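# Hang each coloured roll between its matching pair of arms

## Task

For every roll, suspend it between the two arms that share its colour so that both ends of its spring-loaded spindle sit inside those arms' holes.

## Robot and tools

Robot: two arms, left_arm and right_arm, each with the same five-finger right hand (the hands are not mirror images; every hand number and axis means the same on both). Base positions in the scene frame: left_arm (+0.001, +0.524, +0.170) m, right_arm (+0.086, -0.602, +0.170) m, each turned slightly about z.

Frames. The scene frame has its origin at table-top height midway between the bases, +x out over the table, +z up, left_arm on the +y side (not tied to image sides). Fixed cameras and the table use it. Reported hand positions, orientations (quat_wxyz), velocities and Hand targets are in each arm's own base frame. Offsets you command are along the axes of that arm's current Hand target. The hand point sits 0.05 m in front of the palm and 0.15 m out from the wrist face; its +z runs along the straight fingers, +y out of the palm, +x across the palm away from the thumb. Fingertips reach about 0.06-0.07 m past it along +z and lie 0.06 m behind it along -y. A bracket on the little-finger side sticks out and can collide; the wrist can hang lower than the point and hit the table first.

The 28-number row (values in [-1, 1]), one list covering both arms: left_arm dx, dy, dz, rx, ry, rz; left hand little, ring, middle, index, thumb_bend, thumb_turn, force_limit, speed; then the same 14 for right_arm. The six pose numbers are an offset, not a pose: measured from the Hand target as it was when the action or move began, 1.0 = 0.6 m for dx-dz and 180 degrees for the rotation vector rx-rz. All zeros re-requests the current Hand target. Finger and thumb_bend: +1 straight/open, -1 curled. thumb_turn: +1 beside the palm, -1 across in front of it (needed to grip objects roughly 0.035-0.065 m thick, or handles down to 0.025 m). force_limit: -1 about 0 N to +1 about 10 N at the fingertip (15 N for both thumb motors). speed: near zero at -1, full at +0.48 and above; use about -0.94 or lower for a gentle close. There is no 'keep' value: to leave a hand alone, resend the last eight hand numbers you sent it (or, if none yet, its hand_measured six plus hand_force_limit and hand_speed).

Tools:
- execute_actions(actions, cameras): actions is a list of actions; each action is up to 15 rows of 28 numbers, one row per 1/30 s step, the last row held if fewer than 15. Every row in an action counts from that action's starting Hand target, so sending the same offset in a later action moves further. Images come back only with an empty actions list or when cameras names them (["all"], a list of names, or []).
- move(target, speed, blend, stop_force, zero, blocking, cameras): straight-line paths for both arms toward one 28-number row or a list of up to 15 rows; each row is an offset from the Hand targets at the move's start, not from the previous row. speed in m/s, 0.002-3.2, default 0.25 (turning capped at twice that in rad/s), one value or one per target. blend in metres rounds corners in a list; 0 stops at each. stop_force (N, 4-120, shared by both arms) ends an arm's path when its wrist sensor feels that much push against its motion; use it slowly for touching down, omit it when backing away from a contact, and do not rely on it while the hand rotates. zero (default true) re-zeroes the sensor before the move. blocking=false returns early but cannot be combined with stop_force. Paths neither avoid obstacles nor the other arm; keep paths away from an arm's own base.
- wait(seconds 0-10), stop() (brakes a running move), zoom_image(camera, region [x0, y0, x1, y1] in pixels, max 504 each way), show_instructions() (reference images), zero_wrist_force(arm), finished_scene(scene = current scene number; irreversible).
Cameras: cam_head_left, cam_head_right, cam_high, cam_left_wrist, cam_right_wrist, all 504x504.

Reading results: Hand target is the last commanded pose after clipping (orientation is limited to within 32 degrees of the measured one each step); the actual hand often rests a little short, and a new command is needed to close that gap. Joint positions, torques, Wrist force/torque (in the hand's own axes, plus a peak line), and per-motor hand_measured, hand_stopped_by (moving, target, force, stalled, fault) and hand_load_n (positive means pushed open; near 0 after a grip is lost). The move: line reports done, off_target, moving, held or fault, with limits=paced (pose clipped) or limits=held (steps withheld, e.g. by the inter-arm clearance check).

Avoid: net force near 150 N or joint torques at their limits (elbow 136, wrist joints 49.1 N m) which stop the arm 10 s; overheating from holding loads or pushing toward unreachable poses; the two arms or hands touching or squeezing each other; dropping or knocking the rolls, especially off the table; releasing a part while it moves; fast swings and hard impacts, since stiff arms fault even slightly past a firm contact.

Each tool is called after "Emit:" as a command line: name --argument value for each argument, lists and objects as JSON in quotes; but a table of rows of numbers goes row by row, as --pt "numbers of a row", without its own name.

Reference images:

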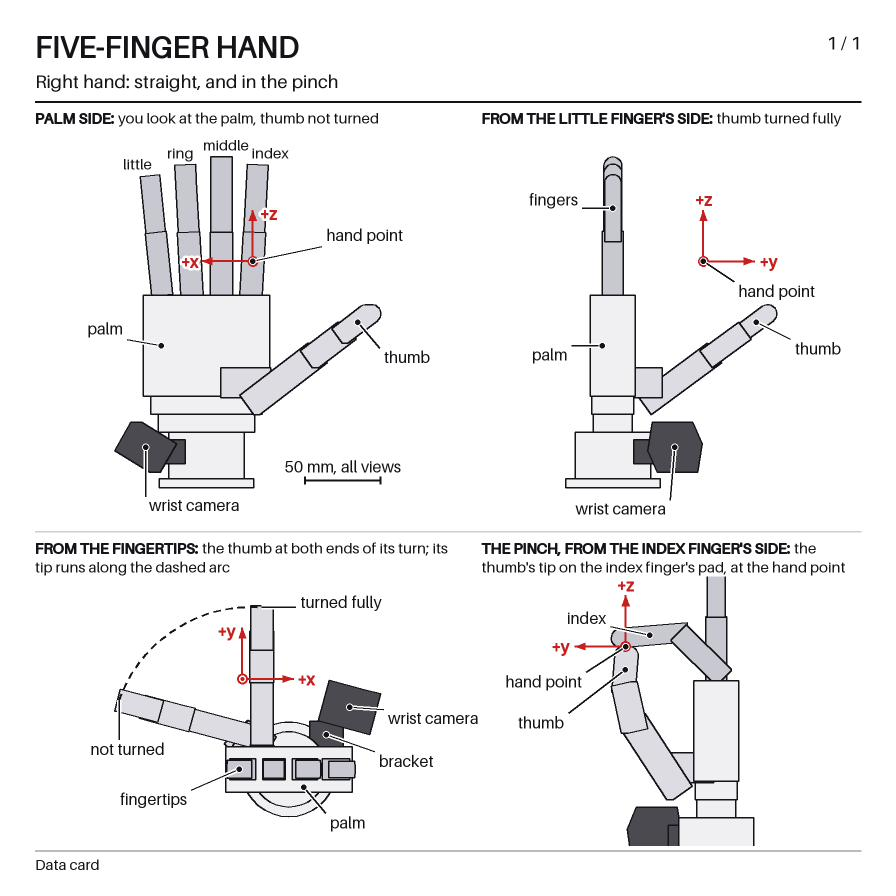

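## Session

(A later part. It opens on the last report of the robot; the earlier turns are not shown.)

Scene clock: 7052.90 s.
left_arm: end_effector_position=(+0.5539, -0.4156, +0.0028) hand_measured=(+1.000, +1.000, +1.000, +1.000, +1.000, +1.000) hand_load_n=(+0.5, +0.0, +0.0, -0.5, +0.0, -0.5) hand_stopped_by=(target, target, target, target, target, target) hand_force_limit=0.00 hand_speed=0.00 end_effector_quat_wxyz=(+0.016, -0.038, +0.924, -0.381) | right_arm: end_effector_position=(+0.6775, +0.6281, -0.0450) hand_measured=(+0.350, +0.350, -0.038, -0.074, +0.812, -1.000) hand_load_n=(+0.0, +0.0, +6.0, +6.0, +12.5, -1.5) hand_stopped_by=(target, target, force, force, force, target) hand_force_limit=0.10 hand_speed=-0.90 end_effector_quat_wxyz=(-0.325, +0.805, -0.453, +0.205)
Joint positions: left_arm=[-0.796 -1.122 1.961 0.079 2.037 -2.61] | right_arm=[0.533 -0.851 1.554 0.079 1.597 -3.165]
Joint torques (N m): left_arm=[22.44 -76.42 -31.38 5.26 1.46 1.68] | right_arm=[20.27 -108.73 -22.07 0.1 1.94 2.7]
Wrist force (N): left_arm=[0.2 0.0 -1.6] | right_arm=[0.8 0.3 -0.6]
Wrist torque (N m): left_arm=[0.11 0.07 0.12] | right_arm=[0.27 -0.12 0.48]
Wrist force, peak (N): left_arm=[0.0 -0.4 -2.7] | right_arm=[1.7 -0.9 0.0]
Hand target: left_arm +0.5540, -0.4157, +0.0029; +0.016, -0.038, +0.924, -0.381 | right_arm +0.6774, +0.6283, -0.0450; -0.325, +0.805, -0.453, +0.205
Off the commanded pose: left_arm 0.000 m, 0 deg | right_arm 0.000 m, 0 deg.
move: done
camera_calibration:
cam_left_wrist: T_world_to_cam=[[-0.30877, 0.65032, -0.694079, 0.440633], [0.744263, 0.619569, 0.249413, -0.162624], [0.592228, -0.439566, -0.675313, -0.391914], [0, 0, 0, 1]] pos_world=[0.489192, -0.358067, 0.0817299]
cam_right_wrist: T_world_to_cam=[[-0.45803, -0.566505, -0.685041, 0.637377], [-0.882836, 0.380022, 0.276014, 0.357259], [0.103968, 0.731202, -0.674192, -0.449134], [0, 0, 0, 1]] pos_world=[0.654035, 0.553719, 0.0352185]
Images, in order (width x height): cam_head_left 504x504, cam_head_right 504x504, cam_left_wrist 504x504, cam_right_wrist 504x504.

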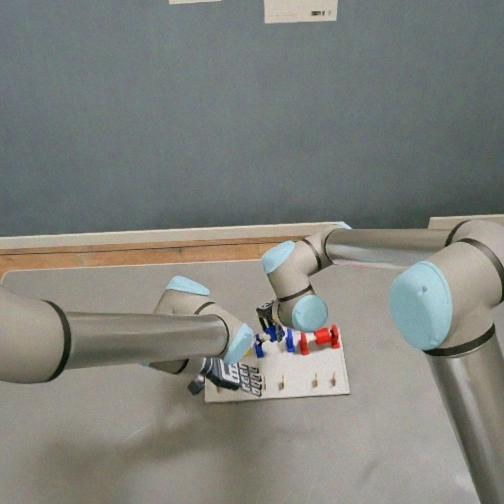

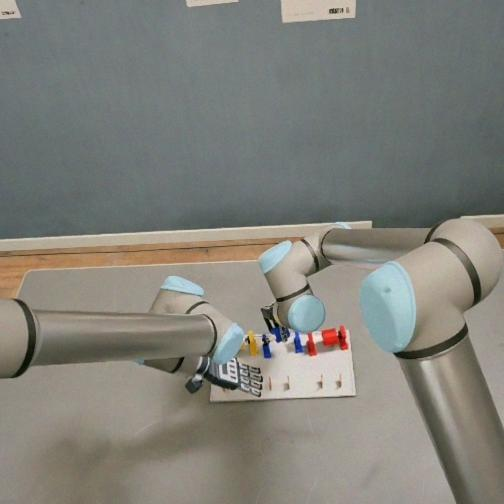

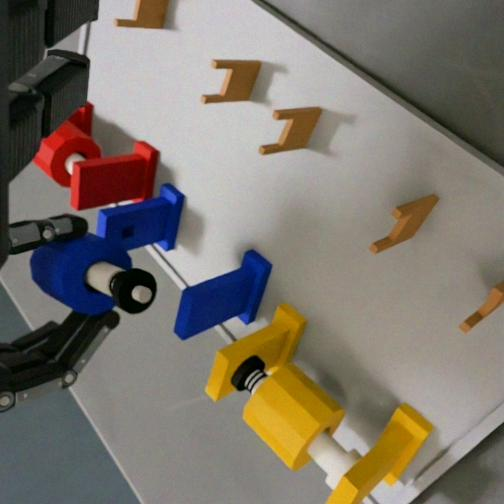

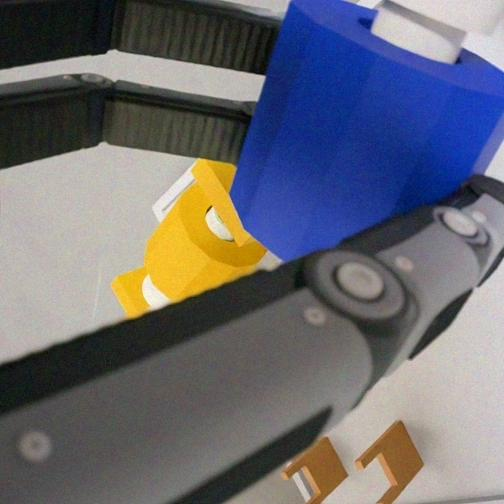

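Emit:
move --target '[0, 0, 0, 0, 0, 0, 1, 1, 1, 1, 1, 1, 0, 0, -0.0098, 0.0602, 0.0337, 0, 0, 0, 0.35, 0.35, -0.3, -0.25, 0.5, -1, 0.1, -0.9]' --speed 0.04 --stop_force 6 --cameras '["cam_left_wrist", "cam_right_wrist", "cam_head_left", "cam_head_right"]'

Emit:
zoom_image --camera "cam_left_wrist" --region '[40, 200, 240, 400]'

Emit:
zoom_image --camera "cam_right_wrist" --region '[304, 0, 504, 200]'

Emit:
zoom_image --camera "cam_head_right" --region '[254, 322, 304, 372]'

Emit:
zoom_image --camera "cam_head_left" --region '[244, 322, 294, 372]'

Scene clock: 7220.10 s.
left_arm: end_effector_position=(+0.5540, -0.4157, +0.0029) hand_measured=(+1.000, +1.000, +1.000, +1.000, +1.000, +1.000) hand_load_n=(+0.0, +0.0, +0.0, +0.0, -0.5, +0.0) hand_stopped_by=(target, target, target, target, target, target) hand_force_limit=0.00 hand_speed=0.00 end_effector_quat_wxyz=(+0.016, -0.038, +0.924, -0.381) | right_arm: end_effector_position=(+0.6655, +0.6265, -0.0850) hand_measured=(+0.350, +0.350, -0.038, -0.074, +0.812, -1.000) hand_load_n=(+0.0, +0.0, +6.0, +6.0, +13.0, -1.5) hand_stopped_by=(target, target, force, force, force, target) hand_force_limit=0.10 hand_speed=-0.90 end_effector_quat_wxyz=(-0.325, +0.805, -0.453, +0.205)
Joint positions: left_arm=[-0.796 -1.122 1.961 0.079 2.037 -2.61] | right_arm=[0.54 -0.819 1.586 0.015 1.602 -3.161]
Joint torques (N m): left_arm=[20.32 -75.61 -31.63 5.28 1.81 -2.11] | right_arm=[-10.71 -107.74 -41.24 3.75 0.28 -0.31]
Wrist force (N): left_arm=[0.1 -0.4 -1.6] | right_arm=[0.7 0.1 -0.5]
Wrist torque (N m): left_arm=[0.06 0.09 0.10] | right_arm=[0.20 -0.06 0.16]
Wrist force, peak (N): left_arm=[-0.5 -0.4 -2.3] | right_arm=[0.9 -0.9 -0.8]
Hand target: left_arm +0.5540, -0.4157, +0.0029; +0.016, -0.038, +0.924, -0.381 | right_arm +0.6655, +0.6265, -0.0850; -0.325, +0.805, -0.453, +0.205
Off the commanded pose: left_arm 0.000 m, 0 deg | right_arm 0.000 m, 0 deg.
move: done
camera_calibration:
cam_left_wrist: T_world_to_cam=[[-0.308763, 0.650201, -0.694193, 0.440666], [0.744255, 0.619616, 0.24932, -0.162621], [0.592241, -0.439676, -0.67523, -0.3919], [0, 0, 0, 1]] pos_world=[0.489192, -0.358068, 0.0818293]
cam_right_wrist: T_world_to_cam=[[-0.457966, -0.566435, -0.685141, 0.603494], [-0.882869, 0.379941, 0.276019, 0.358379], [0.103967, 0.731298, -0.674088, -0.473737], [0, 0, 0, 1]] pos_world=[0.642035, 0.552119, -0.00478124]
Images, in order (width x height): cam_head_left 504x504, cam_head_right 504x504, cam_left_wrist 504x504, cam_right_wrist 504x504.

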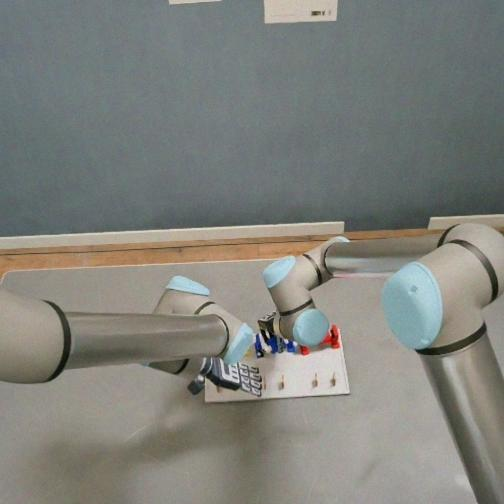

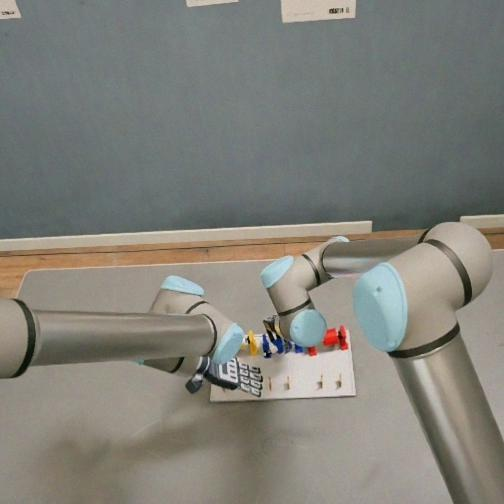

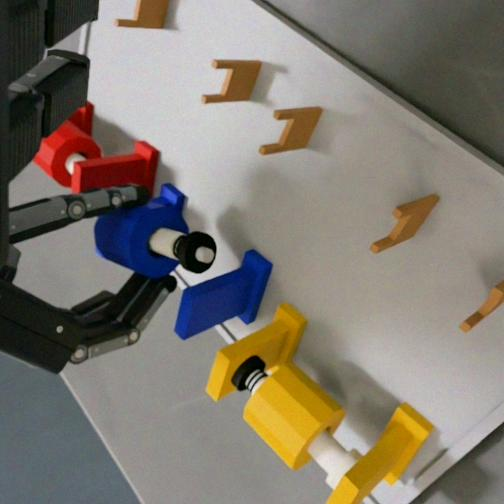

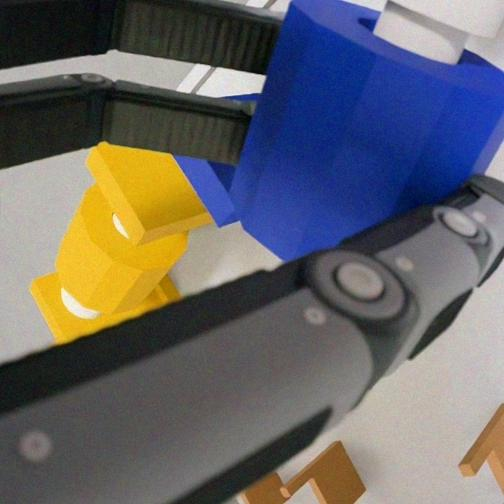

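Scaled by 2.520 from the camera's 504x504 image, which has a finer 720x720 frame.

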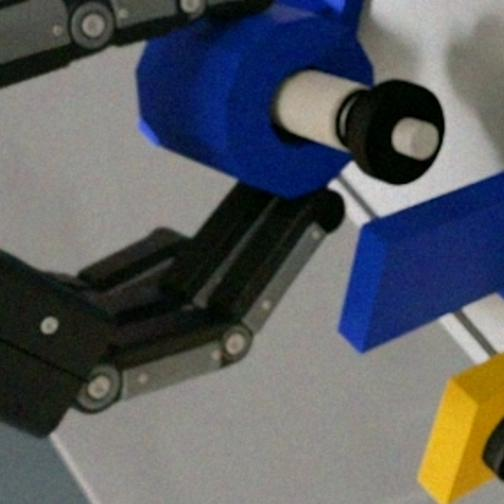

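Scaled by 2.520 from the camera's 504x504 image, which has a finer 720x720 frame.

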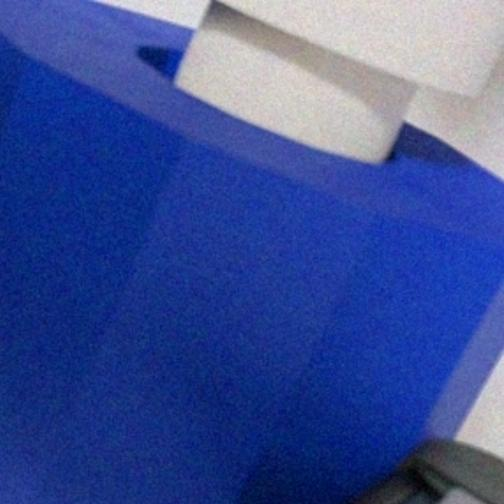

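Scaled by 10.080 from the camera's 504x504 image, which has a finer 720x720 frame.

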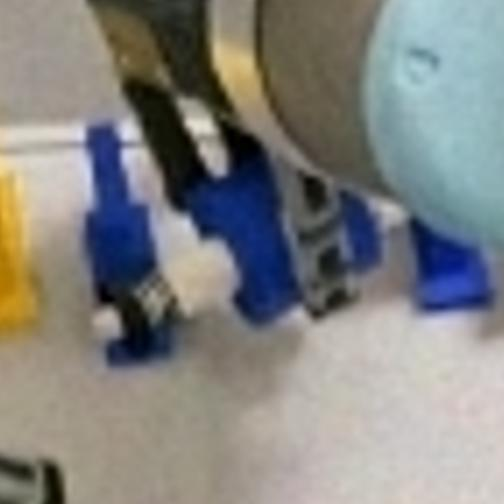

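Scaled by 10.080 from the camera's 504x504 image, which has a finer 720x720 frame.

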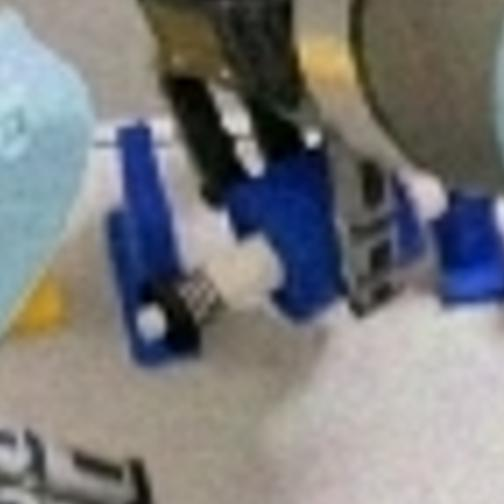

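Emit:
move --target '[0, 0, 0, 0, 0, 0, 1, 1, 1, 1, 1, 1, 0, 0, 0.0027, 0.0114, 0.0240, 0, 0, 0, 0.35, 0.35, -0.3, -0.25, 0.5, -1, 0.1, -0.9]' --speed 0.04 --stop_force 5 --cameras '["cam_left_wrist", "cam_right_wrist", "cam_head_left", "cam_head_right"]'

Emit:
zoom_image --camera "cam_left_wrist" --region '[100, 180, 260, 340]'

Emit:
zoom_image --camera "cam_right_wrist" --region '[304, 0, 504, 200]'

Emit:
zoom_image --camera "cam_head_right" --region '[254, 322, 304, 372]'

Emit:
zoom_image --camera "cam_head_left" --region '[244, 322, 294, 372]'

Scene clock: 7257.70 s.
left_arm: end_effector_position=(+0.5540, -0.4157, +0.0029) hand_measured=(+1.000, +1.000, +1.000, +1.000, +1.000, +1.000) hand_load_n=(-0.5, +0.0, +0.0, +0.0, -0.5, +0.0) hand_stopped_by=(target, target, target, target, target, target) hand_force_limit=0.00 hand_speed=0.00 end_effector_quat_wxyz=(+0.016, -0.038, +0.924, -0.381) | right_arm: end_effector_position=(+0.6713, +0.6273, -0.1000) hand_measured=(+0.350, +0.350, -0.038, -0.074, +0.812, -1.000) hand_load_n=(+0.0, +0.0, +6.0, +6.5, +13.0, -1.5) hand_stopped_by=(target, target, force, force, force, target) hand_force_limit=0.10 hand_speed=-0.90 end_effector_quat_wxyz=(-0.325, +0.805, -0.453, +0.205)
Joint positions: left_arm=[-0.796 -1.122 1.961 0.079 2.037 -2.61] | right_arm=[0.537 -0.797 1.576 0.002 1.6 -3.163]
Joint torques (N m): left_arm=[24.33 -76.41 -32.17 5.4 1.95 -1.62] | right_arm=[12.31 -111.37 -19.32 3.7 1.29 1.7]
Wrist force (N): left_arm=[-0.2 -0.3 -1.8] | right_arm=[0.9 -0.1 -0.4]
Wrist torque (N m): left_arm=[0.09 0.14 0.09] | right_arm=[0.18 -0.09 0.47]
Wrist force, peak (N): left_arm=[-0.2 0.0 -2.3] | right_arm=[1.2 0.6 -0.3]
Hand target: left_arm +0.5540, -0.4157, +0.0029; +0.016, -0.038, +0.924, -0.381 | right_arm +0.6713, +0.6274, -0.1000; -0.325, +0.805, -0.453, +0.205
Off the commanded pose: left_arm 0.000 m, 0 deg | right_arm 0.000 m, 0 deg.
move: done
camera_calibration:
cam_left_wrist: T_world_to_cam=[[-0.308763, 0.650201, -0.694193, 0.440666], [0.744255, 0.619616, 0.24932, -0.162621], [0.592241, -0.439676, -0.67523, -0.3919], [0, 0, 0, 1]] pos_world=[0.489192, -0.358068, 0.0818293]
cam_right_wrist: T_world_to_cam=[[-0.457952, -0.566405, -0.685175, 0.596368], [-0.882865, 0.38, 0.275953, 0.367273], [0.104065, 0.73129, -0.674081, -0.485028], [0, 0, 0, 1]] pos_world=[0.647835, 0.552919, -0.019681]
Images, in order (width x height): cam_head_left 504x504, cam_head_right 504x504, cam_left_wrist 504x504, cam_right_wrist 504x504.

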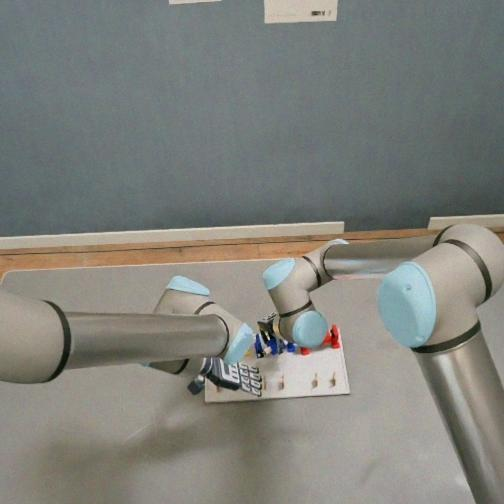

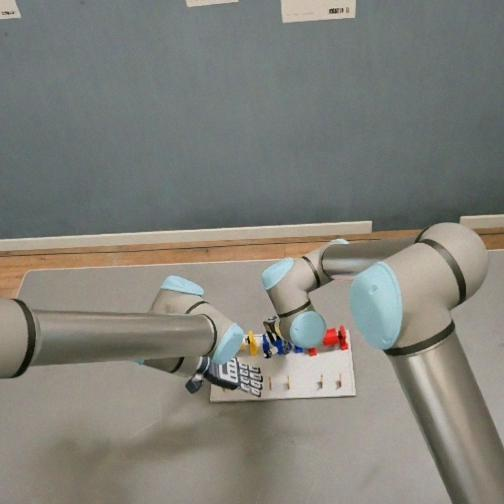

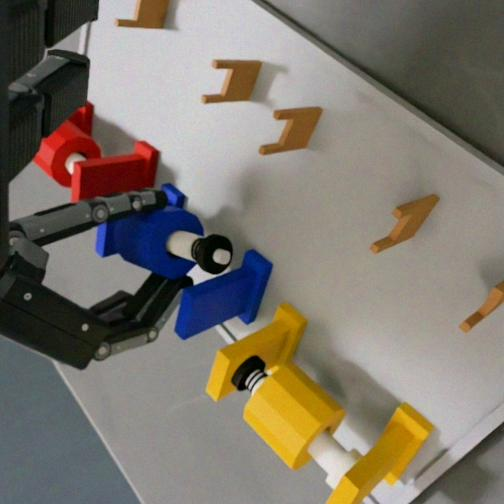

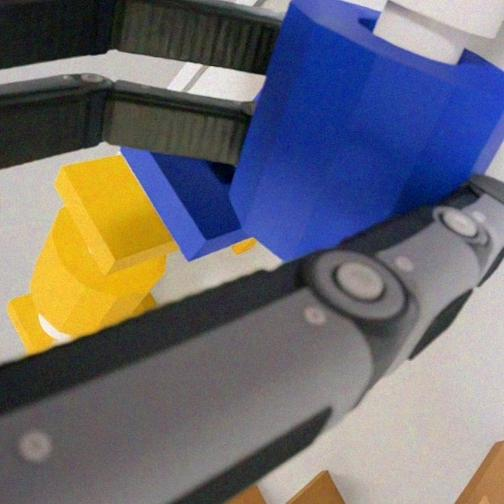

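Scaled by 3.150 from the camera's 504x504 image, which has a finer 720x720 frame.

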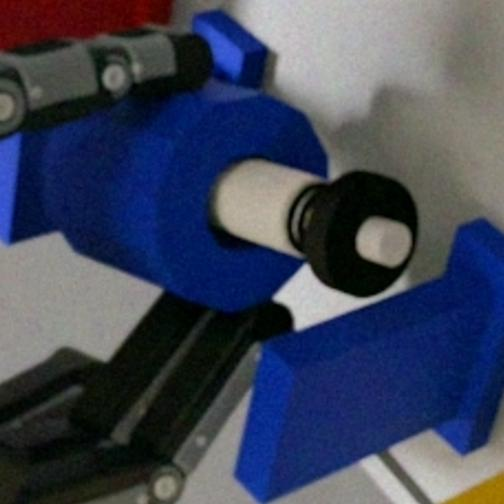

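Scaled by 2.520 from the camera's 504x504 image, which has a finer 720x720 frame.

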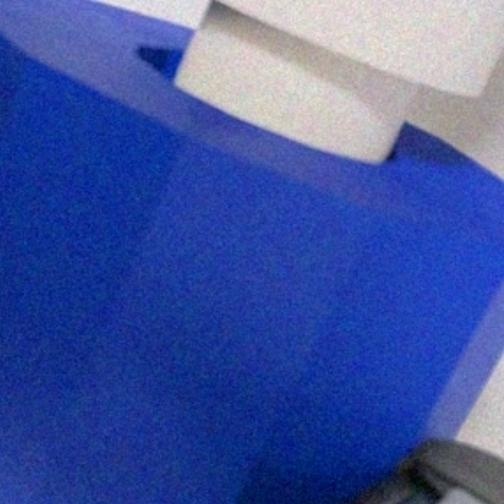

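Scaled by 10.080 from the camera's 504x504 image, which has a finer 720x720 frame.

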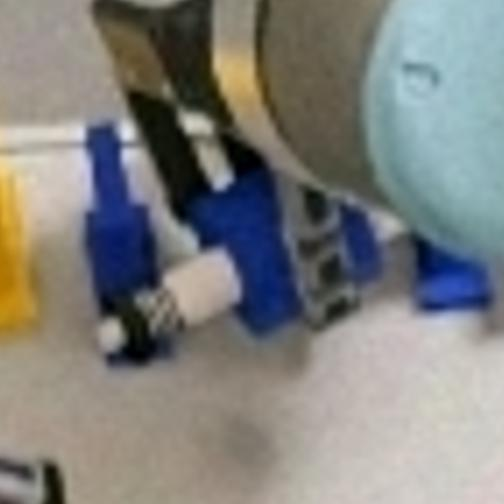

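Scaled by 10.080 from the camera's 504x504 image, which has a finer 720x720 frame.

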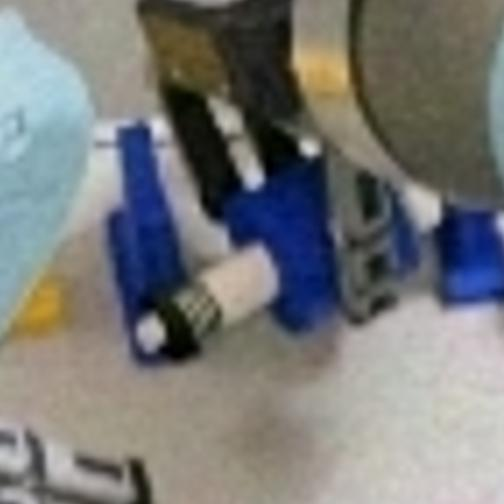

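Emit:
zoom_image --camera "cam_head_left" --region '[266, 326, 306, 366]'

Emit:
zoom_image --camera "cam_head_right" --region '[274, 326, 314, 366]'

Scaled by 12.600 from the camera's 504x504 image, which has a finer 720x720 frame.

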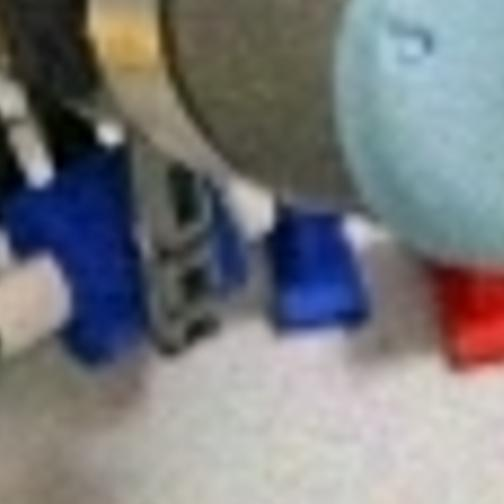

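Scaled by 12.600 from the camera's 504x504 image, which has a finer 720x720 frame.

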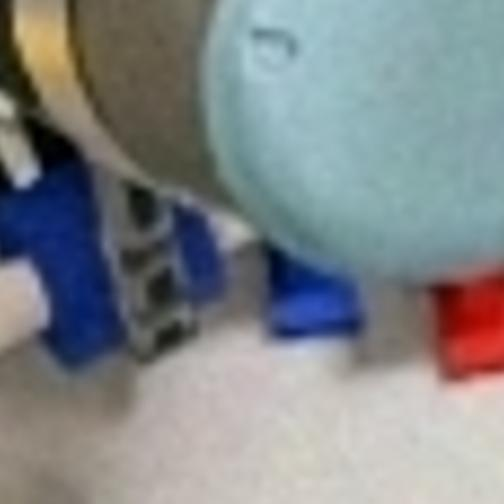

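Emit:
move --target '[0, 0, 0, 0, 0, 0, 1, 1, 1, 1, 1, 1, 0, 0, 0.0048, 0.0022, 0.0218, 0, 0, 0, 0.35, 0.35, -0.3, -0.25, 0.5, -1, 0.1, -0.9]' --speed 0.03 --stop_force 4 --cameras '["cam_left_wrist", "cam_right_wrist", "cam_head_left", "cam_head_right"]'

Emit:
zoom_image --camera "cam_left_wrist" --region '[100, 180, 260, 340]'

Emit:
zoom_image --camera "cam_head_left" --region '[244, 326, 304, 366]'

Emit:
zoom_image --camera "cam_head_right" --region '[254, 326, 314, 366]'

Scene clock: 7293.70 s.
left_arm: end_effector_position=(+0.5540, -0.4157, +0.0029) hand_measured=(+1.000, +1.000, +1.000, +1.000, +1.000, +1.000) hand_load_n=(+0.0, +0.0, +0.0, +0.0, +0.0, +0.0) hand_stopped_by=(target, target, target, target, target, target) hand_force_limit=0.00 hand_speed=0.00 end_effector_quat_wxyz=(+0.016, -0.038, +0.924, -0.381) | right_arm: end_effector_position=(+0.6801, +0.6288, -0.1100) hand_measured=(+0.350, +0.350, -0.038, -0.074, +0.812, -1.000) hand_load_n=(+0.0, +0.0, +6.5, +6.0, +13.0, -1.5) hand_stopped_by=(target, target, force, force, force, target) hand_force_limit=0.10 hand_speed=-0.90 end_effector_quat_wxyz=(-0.325, +0.805, -0.453, +0.205)
Joint positions: left_arm=[-0.796 -1.122 1.961 0.079 2.037 -2.61] | right_arm=[0.532 -0.776 1.559 -0.001 1.597 -3.166]
Joint torques (N m): left_arm=[22.88 -75.48 -32.19 5.52 1.87 -1.65] | right_arm=[15.18 -111.35 -19.64 2.93 1.74 3.2]
Wrist force (N): left_arm=[-0.1 -0.5 -2.0] | right_arm=[0.9 0.3 -0.7]
Wrist torque (N m): left_arm=[0.06 0.13 0.08] | right_arm=[0.25 -0.09 0.49]
Wrist force, peak (N): left_arm=[-0.3 -0.3 -2.3] | right_arm=[1.2 0.5 -0.4]
Hand target: left_arm +0.5540, -0.4157, +0.0029; +0.016, -0.038, +0.924, -0.381 | right_arm +0.6801, +0.6288, -0.1100; -0.325, +0.805, -0.453, +0.205
Off the commanded pose: left_arm 0.000 m, 0 deg | right_arm 0.000 m, 0 deg.
move: done
camera_calibration:
cam_left_wrist: T_world_to_cam=[[-0.308763, 0.650201, -0.694193, 0.440666], [0.744255, 0.619616, 0.24932, -0.162621], [0.592241, -0.439676, -0.67523, -0.3919], [0, 0, 0, 1]] pos_world=[0.489192, -0.358068, 0.0818293]
cam_right_wrist: T_world_to_cam=[[-0.457952, -0.566405, -0.685175, 0.594317], [-0.882865, 0.38, 0.275953, 0.377385], [0.104065, 0.73129, -0.674081, -0.493786], [0, 0, 0, 1]] pos_world=[0.656735, 0.554319, -0.029781]
Images, in order (width x height): cam_head_left 504x504, cam_head_right 504x504, cam_left_wrist 504x504, cam_right_wrist 504x504.

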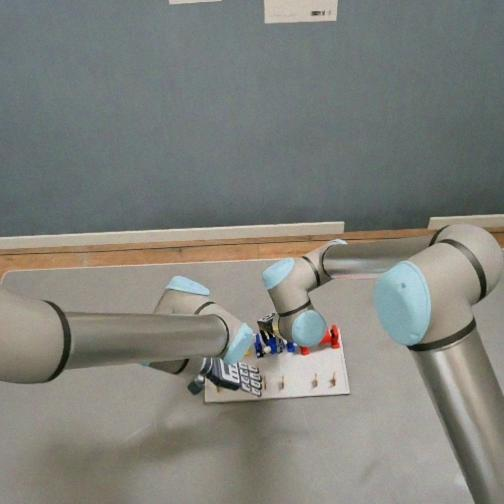

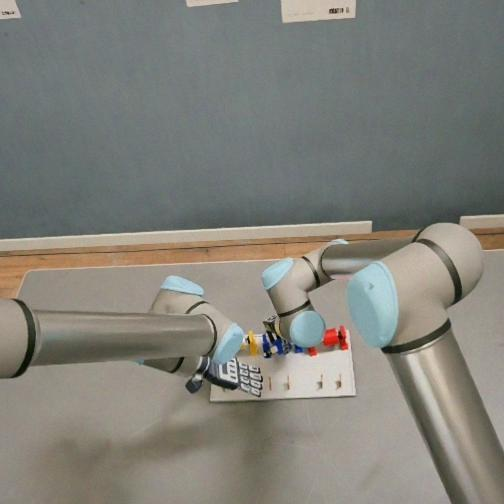

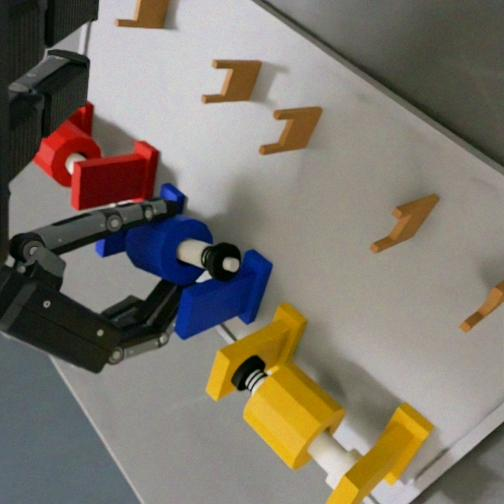

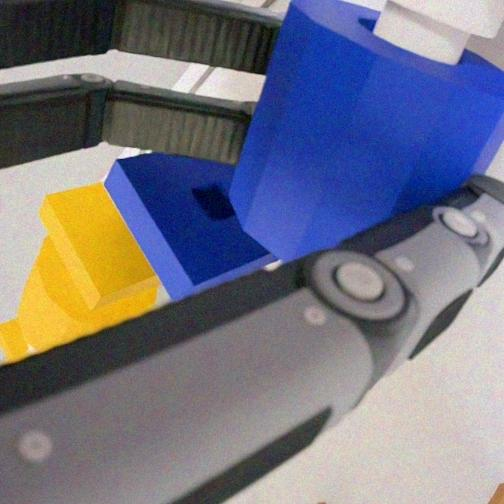

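Scaled by 3.150 from the camera's 504x504 image, which has a finer 720x720 frame.

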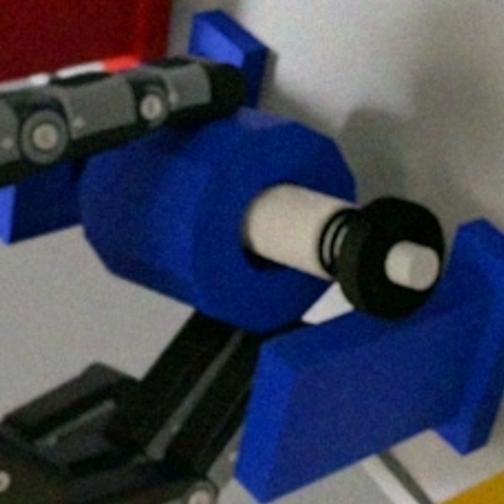

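Scaled by 8.400 from the camera's 504x504 image, which has a finer 720x720 frame.

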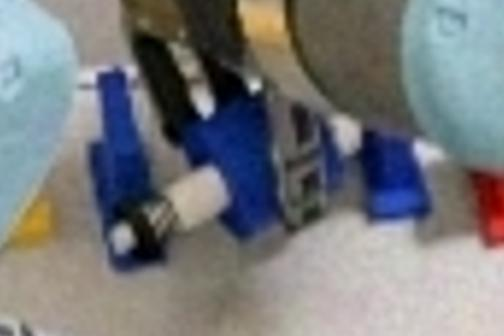

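Scaled by 8.400 from the camera's 504x504 image, which has a finer 720x720 frame.

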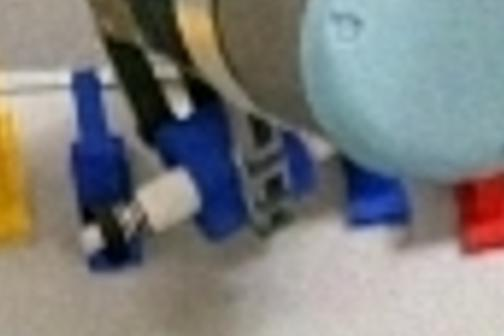

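Emit:
move --target '[0, 0, 0, 0, 0, 0, 1, 1, 1, 1, 1, 1, 0, 0, 0.0133, 0.00035, 0.00033, 0, 0, 0, 0.35, 0.35, -0.3, -0.25, 0.5, -1, 0.1, -0.9]' --speed 0.015 --stop_force 4 --cameras '["cam_left_wrist", "cam_right_wrist", "cam_head_left", "cam_head_right"]'

Emit:
zoom_image --camera "cam_left_wrist" --region '[100, 180, 260, 340]'

Emit:
zoom_image --camera "cam_right_wrist" --region '[304, 0, 504, 200]'

Emit:
zoom_image --camera "cam_head_left" --region '[244, 326, 304, 366]'

Scene clock: 7308.43 s.
left_arm: end_effector_position=(+0.5540, -0.4157, +0.0029) hand_measured=(+1.000, +1.000, +1.000, +1.000, +1.000, +1.000) hand_load_n=(+0.0, +0.0, +0.0, +0.0, +0.0, -0.5) hand_stopped_by=(target, target, target, target, target, target) hand_force_limit=0.00 hand_speed=0.00 end_effector_quat_wxyz=(+0.016, -0.038, +0.924, -0.381) | right_arm: end_effector_position=(+0.6841, +0.6219, -0.1100) hand_measured=(+0.350, +0.350, -0.038, -0.074, +0.812, -1.000) hand_load_n=(+0.0, +0.0, +6.5, +6.5, +12.5, -1.5) hand_stopped_by=(target, target, force, force, force, target) hand_force_limit=0.10 hand_speed=-0.90 end_effector_quat_wxyz=(-0.325, +0.805, -0.453, +0.205)
Joint positions: left_arm=[-0.796 -1.122 1.961 0.079 2.037 -2.61] | right_arm=[0.522 -0.778 1.563 -0.003 1.589 -3.173]
Joint torques (N m): left_arm=[22.27 -75.69 -32.63 5.47 1.79 -1.17] | right_arm=[19.14 -96.52 -40.31 2.41 2.16 4.06]
Wrist force (N): left_arm=[-0.5 0.1 -1.8] | right_arm=[0.4 0.2 -0.6]
Wrist torque (N m): left_arm=[0.14 0.19 0.07] | right_arm=[0.21 -0.02 0.44]
Wrist force, peak (N): left_arm=[-0.4 -0.5 -2.3] | right_arm=[1.1 0.0 -0.8]
Hand target: left_arm +0.5540, -0.4157, +0.0029; +0.016, -0.038, +0.924, -0.381 | right_arm +0.6841, +0.6219, -0.1100; -0.325, +0.805, -0.453, +0.205
Off the commanded pose: left_arm 0.000 m, 0 deg | right_arm 0.000 m, 0 deg.
move: done
camera_calibration:
cam_left_wrist: T_world_to_cam=[[-0.308763, 0.650201, -0.694193, 0.440666], [0.744255, 0.619616, 0.24932, -0.162621], [0.592241, -0.439676, -0.67523, -0.3919], [0, 0, 0, 1]] pos_world=[0.489192, -0.358068, 0.0818293]
cam_right_wrist: T_world_to_cam=[[-0.458017, -0.566413, -0.685125, 0.5923], [-0.882842, 0.379975, 0.276059, 0.383414], [0.103967, 0.731297, -0.674088, -0.489159], [0, 0, 0, 1]] pos_world=[0.660635, 0.547519, -0.0297814]
Images, in order (width x height): cam_head_left 504x504, cam_head_right 504x504, cam_left_wrist 504x504, cam_right_wrist 504x504.

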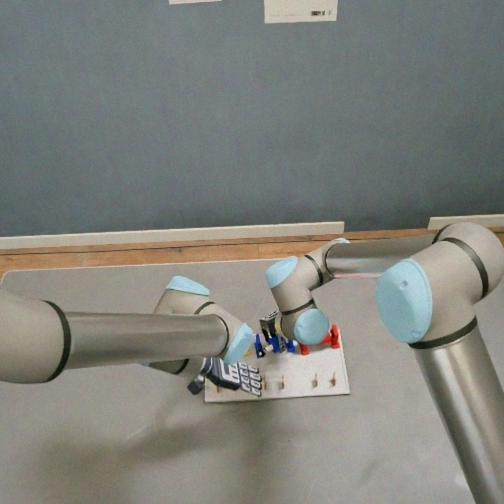

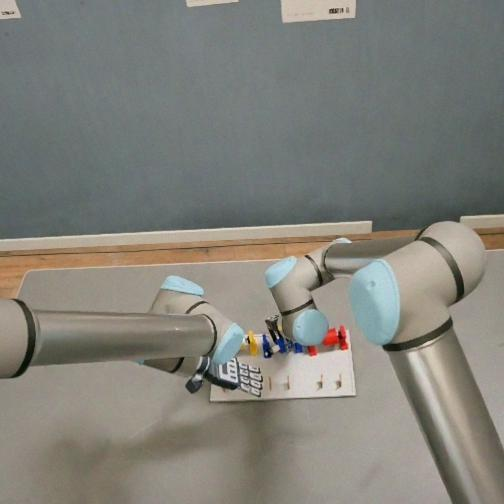

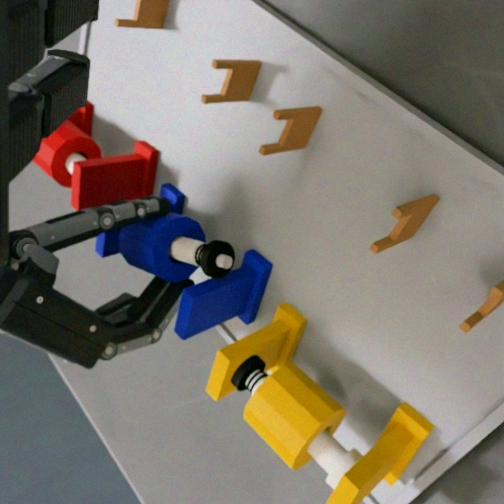

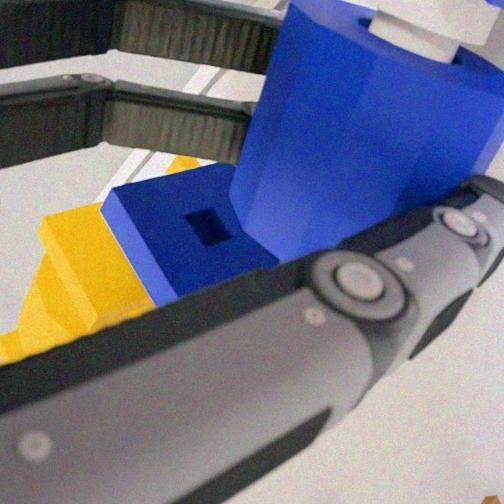

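Scaled by 3.150 from the camera's 504x504 image, which has a finer 720x720 frame.

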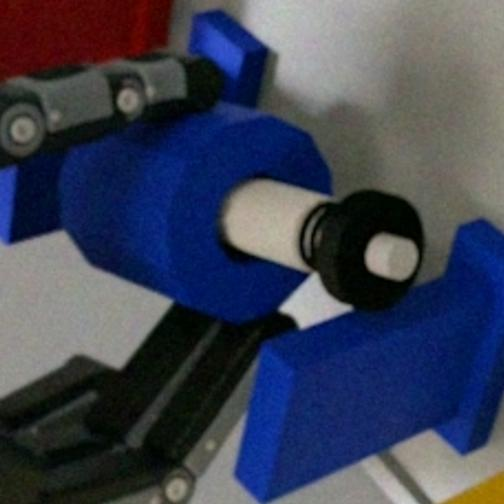

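Scaled by 2.520 from the camera's 504x504 image, which has a finer 720x720 frame.

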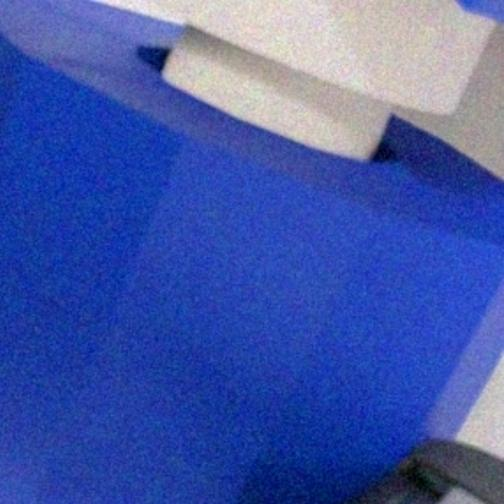

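Scaled by 8.400 from the camera's 504x504 image, which has a finer 720x720 frame.

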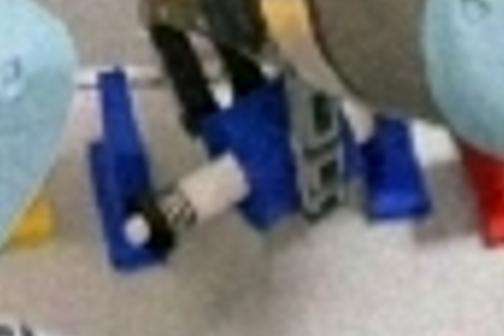

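Emit:
move --target '[0, 0, 0, 0, 0, 0, 1, 1, 1, 1, 1, 1, 0, 0, 0.0083, 0.0002, 0.0002, 0, 0, 0, 0.35, 0.35, -0.3, -0.25, 0.5, -1, 0.1, -0.9]' --speed 0.01 --stop_force 4 --zero false --cameras '["cam_left_wrist", "cam_right_wrist", "cam_head_left", "cam_head_right"]'

Emit:
zoom_image --camera "cam_left_wrist" --region '[100, 180, 260, 340]'

Emit:
zoom_image --camera "cam_right_wrist" --region '[304, 0, 504, 200]'

Emit:
zoom_image --camera "cam_head_left" --region '[244, 326, 304, 366]'

Scene clock: 7323.87 s.
left_arm: end_effector_position=(+0.5540, -0.4157, +0.0029) hand_measured=(+1.000, +1.000, +1.000, +1.000, +1.000, +1.000) hand_load_n=(+0.0, +0.0, +0.0, +0.0, +0.0, -0.5) hand_stopped_by=(target, target, target, target, target, target) hand_force_limit=0.00 hand_speed=0.00 end_effector_quat_wxyz=(+0.016, -0.038, +0.924, -0.381) | right_arm: end_effector_position=(+0.6867, +0.6176, -0.1100) hand_measured=(+0.350, +0.350, -0.038, -0.074, +0.812, -1.000) hand_load_n=(+0.0, +0.0, +7.0, +6.5, +12.0, -1.0) hand_stopped_by=(target, target, force, force, force, target) hand_force_limit=0.10 hand_speed=-0.90 end_effector_quat_wxyz=(-0.325, +0.805, -0.453, +0.205)
Joint positions: left_arm=[-0.796 -1.122 1.961 0.079 2.037 -2.61] | right_arm=[0.515 -0.78 1.566 -0.005 1.584 -3.178]
Joint torques (N m): left_arm=[22.05 -76.52 -32.28 5.43 2 -1.16] | right_arm=[10.72 -104.76 -24.49 2.18 2.12 1.38]
Wrist force (N): left_arm=[0.1 -0.6 -2.0] | right_arm=[-2.0 -1.1 0.4]
Wrist torque (N m): left_arm=[0.06 0.10 0.10] | right_arm=[0.21 -0.06 0.45]
Wrist force, peak (N): left_arm=[-0.3 -0.8 -2.1] | right_arm=[-2.0 -1.7 0.6]
Hand target: left_arm +0.5540, -0.4157, +0.0029; +0.016, -0.038, +0.924, -0.381 | right_arm +0.6867, +0.6176, -0.1100; -0.325, +0.805, -0.453, +0.205
Off the commanded pose: left_arm 0.000 m, 0 deg | right_arm 0.000 m, 0 deg.
move: done
camera_calibration:
cam_left_wrist: T_world_to_cam=[[-0.308763, 0.650201, -0.694193, 0.440666], [0.744255, 0.619616, 0.24932, -0.162621], [0.592241, -0.439676, -0.67523, -0.3919], [0, 0, 0, 1]] pos_world=[0.489192, -0.358068, 0.0818293]
cam_right_wrist: T_world_to_cam=[[-0.457952, -0.566405, -0.685175, 0.59095], [-0.882865, 0.38, 0.275953, 0.38738], [0.104065, 0.73129, -0.674081, -0.486272], [0, 0, 0, 1]] pos_world=[0.663235, 0.543119, -0.029781]
Images, in order (width x height): cam_head_left 504x504, cam_head_right 504x504, cam_left_wrist 504x504, cam_right_wrist 504x504.

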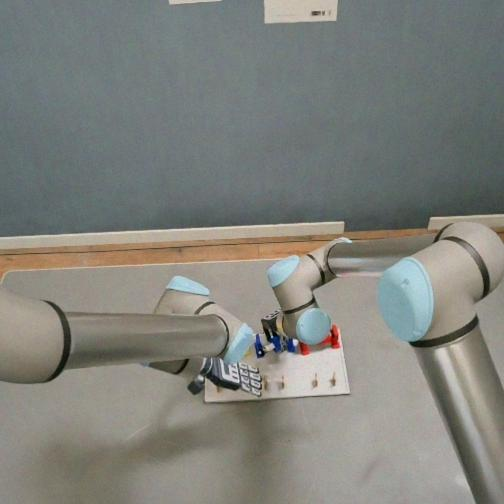

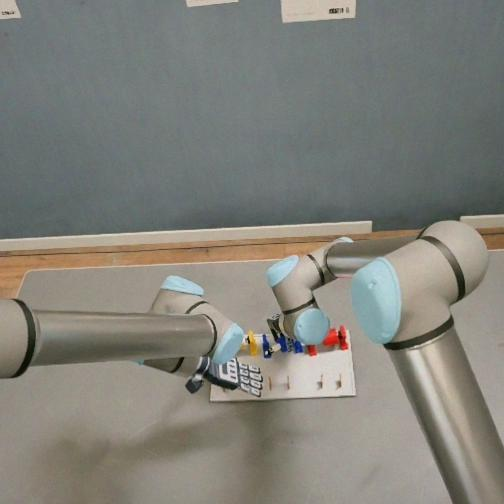

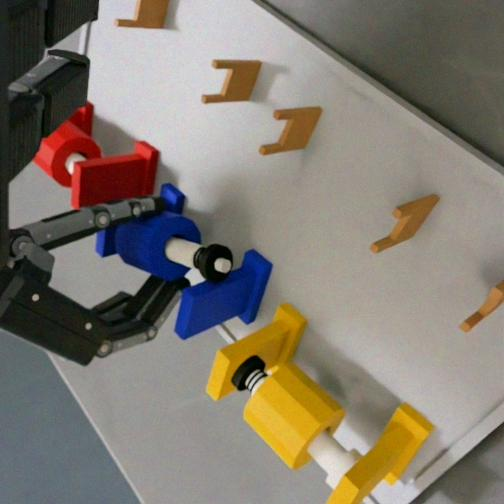

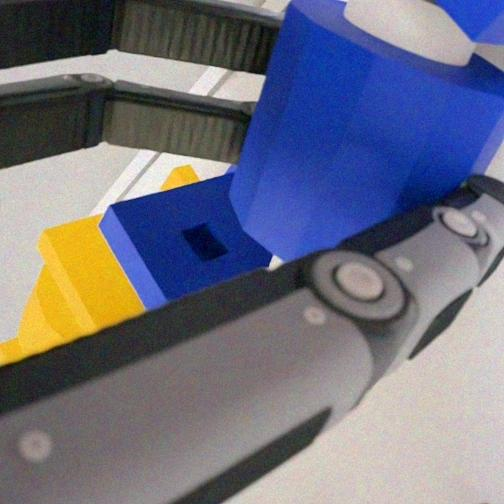

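Scaled by 3.150 from the camera's 504x504 image, which has a finer 720x720 frame.

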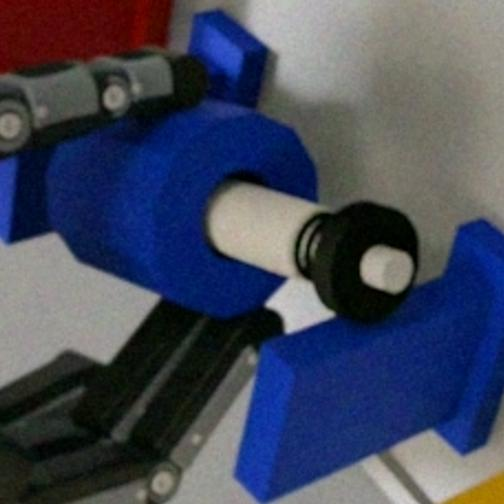

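Scaled by 2.520 from the camera's 504x504 image, which has a finer 720x720 frame.

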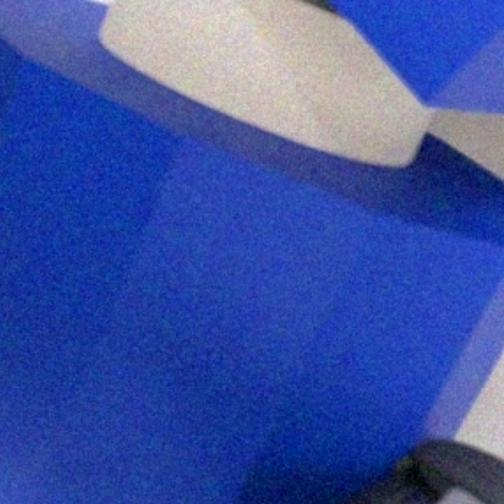

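Scaled by 8.400 from the camera's 504x504 image, which has a finer 720x720 frame.

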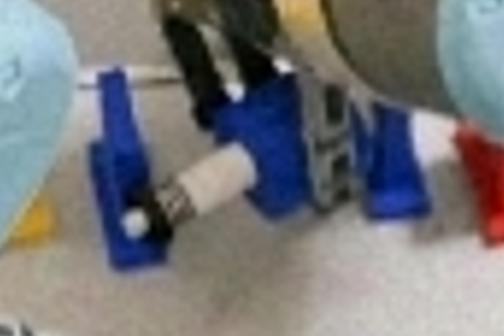

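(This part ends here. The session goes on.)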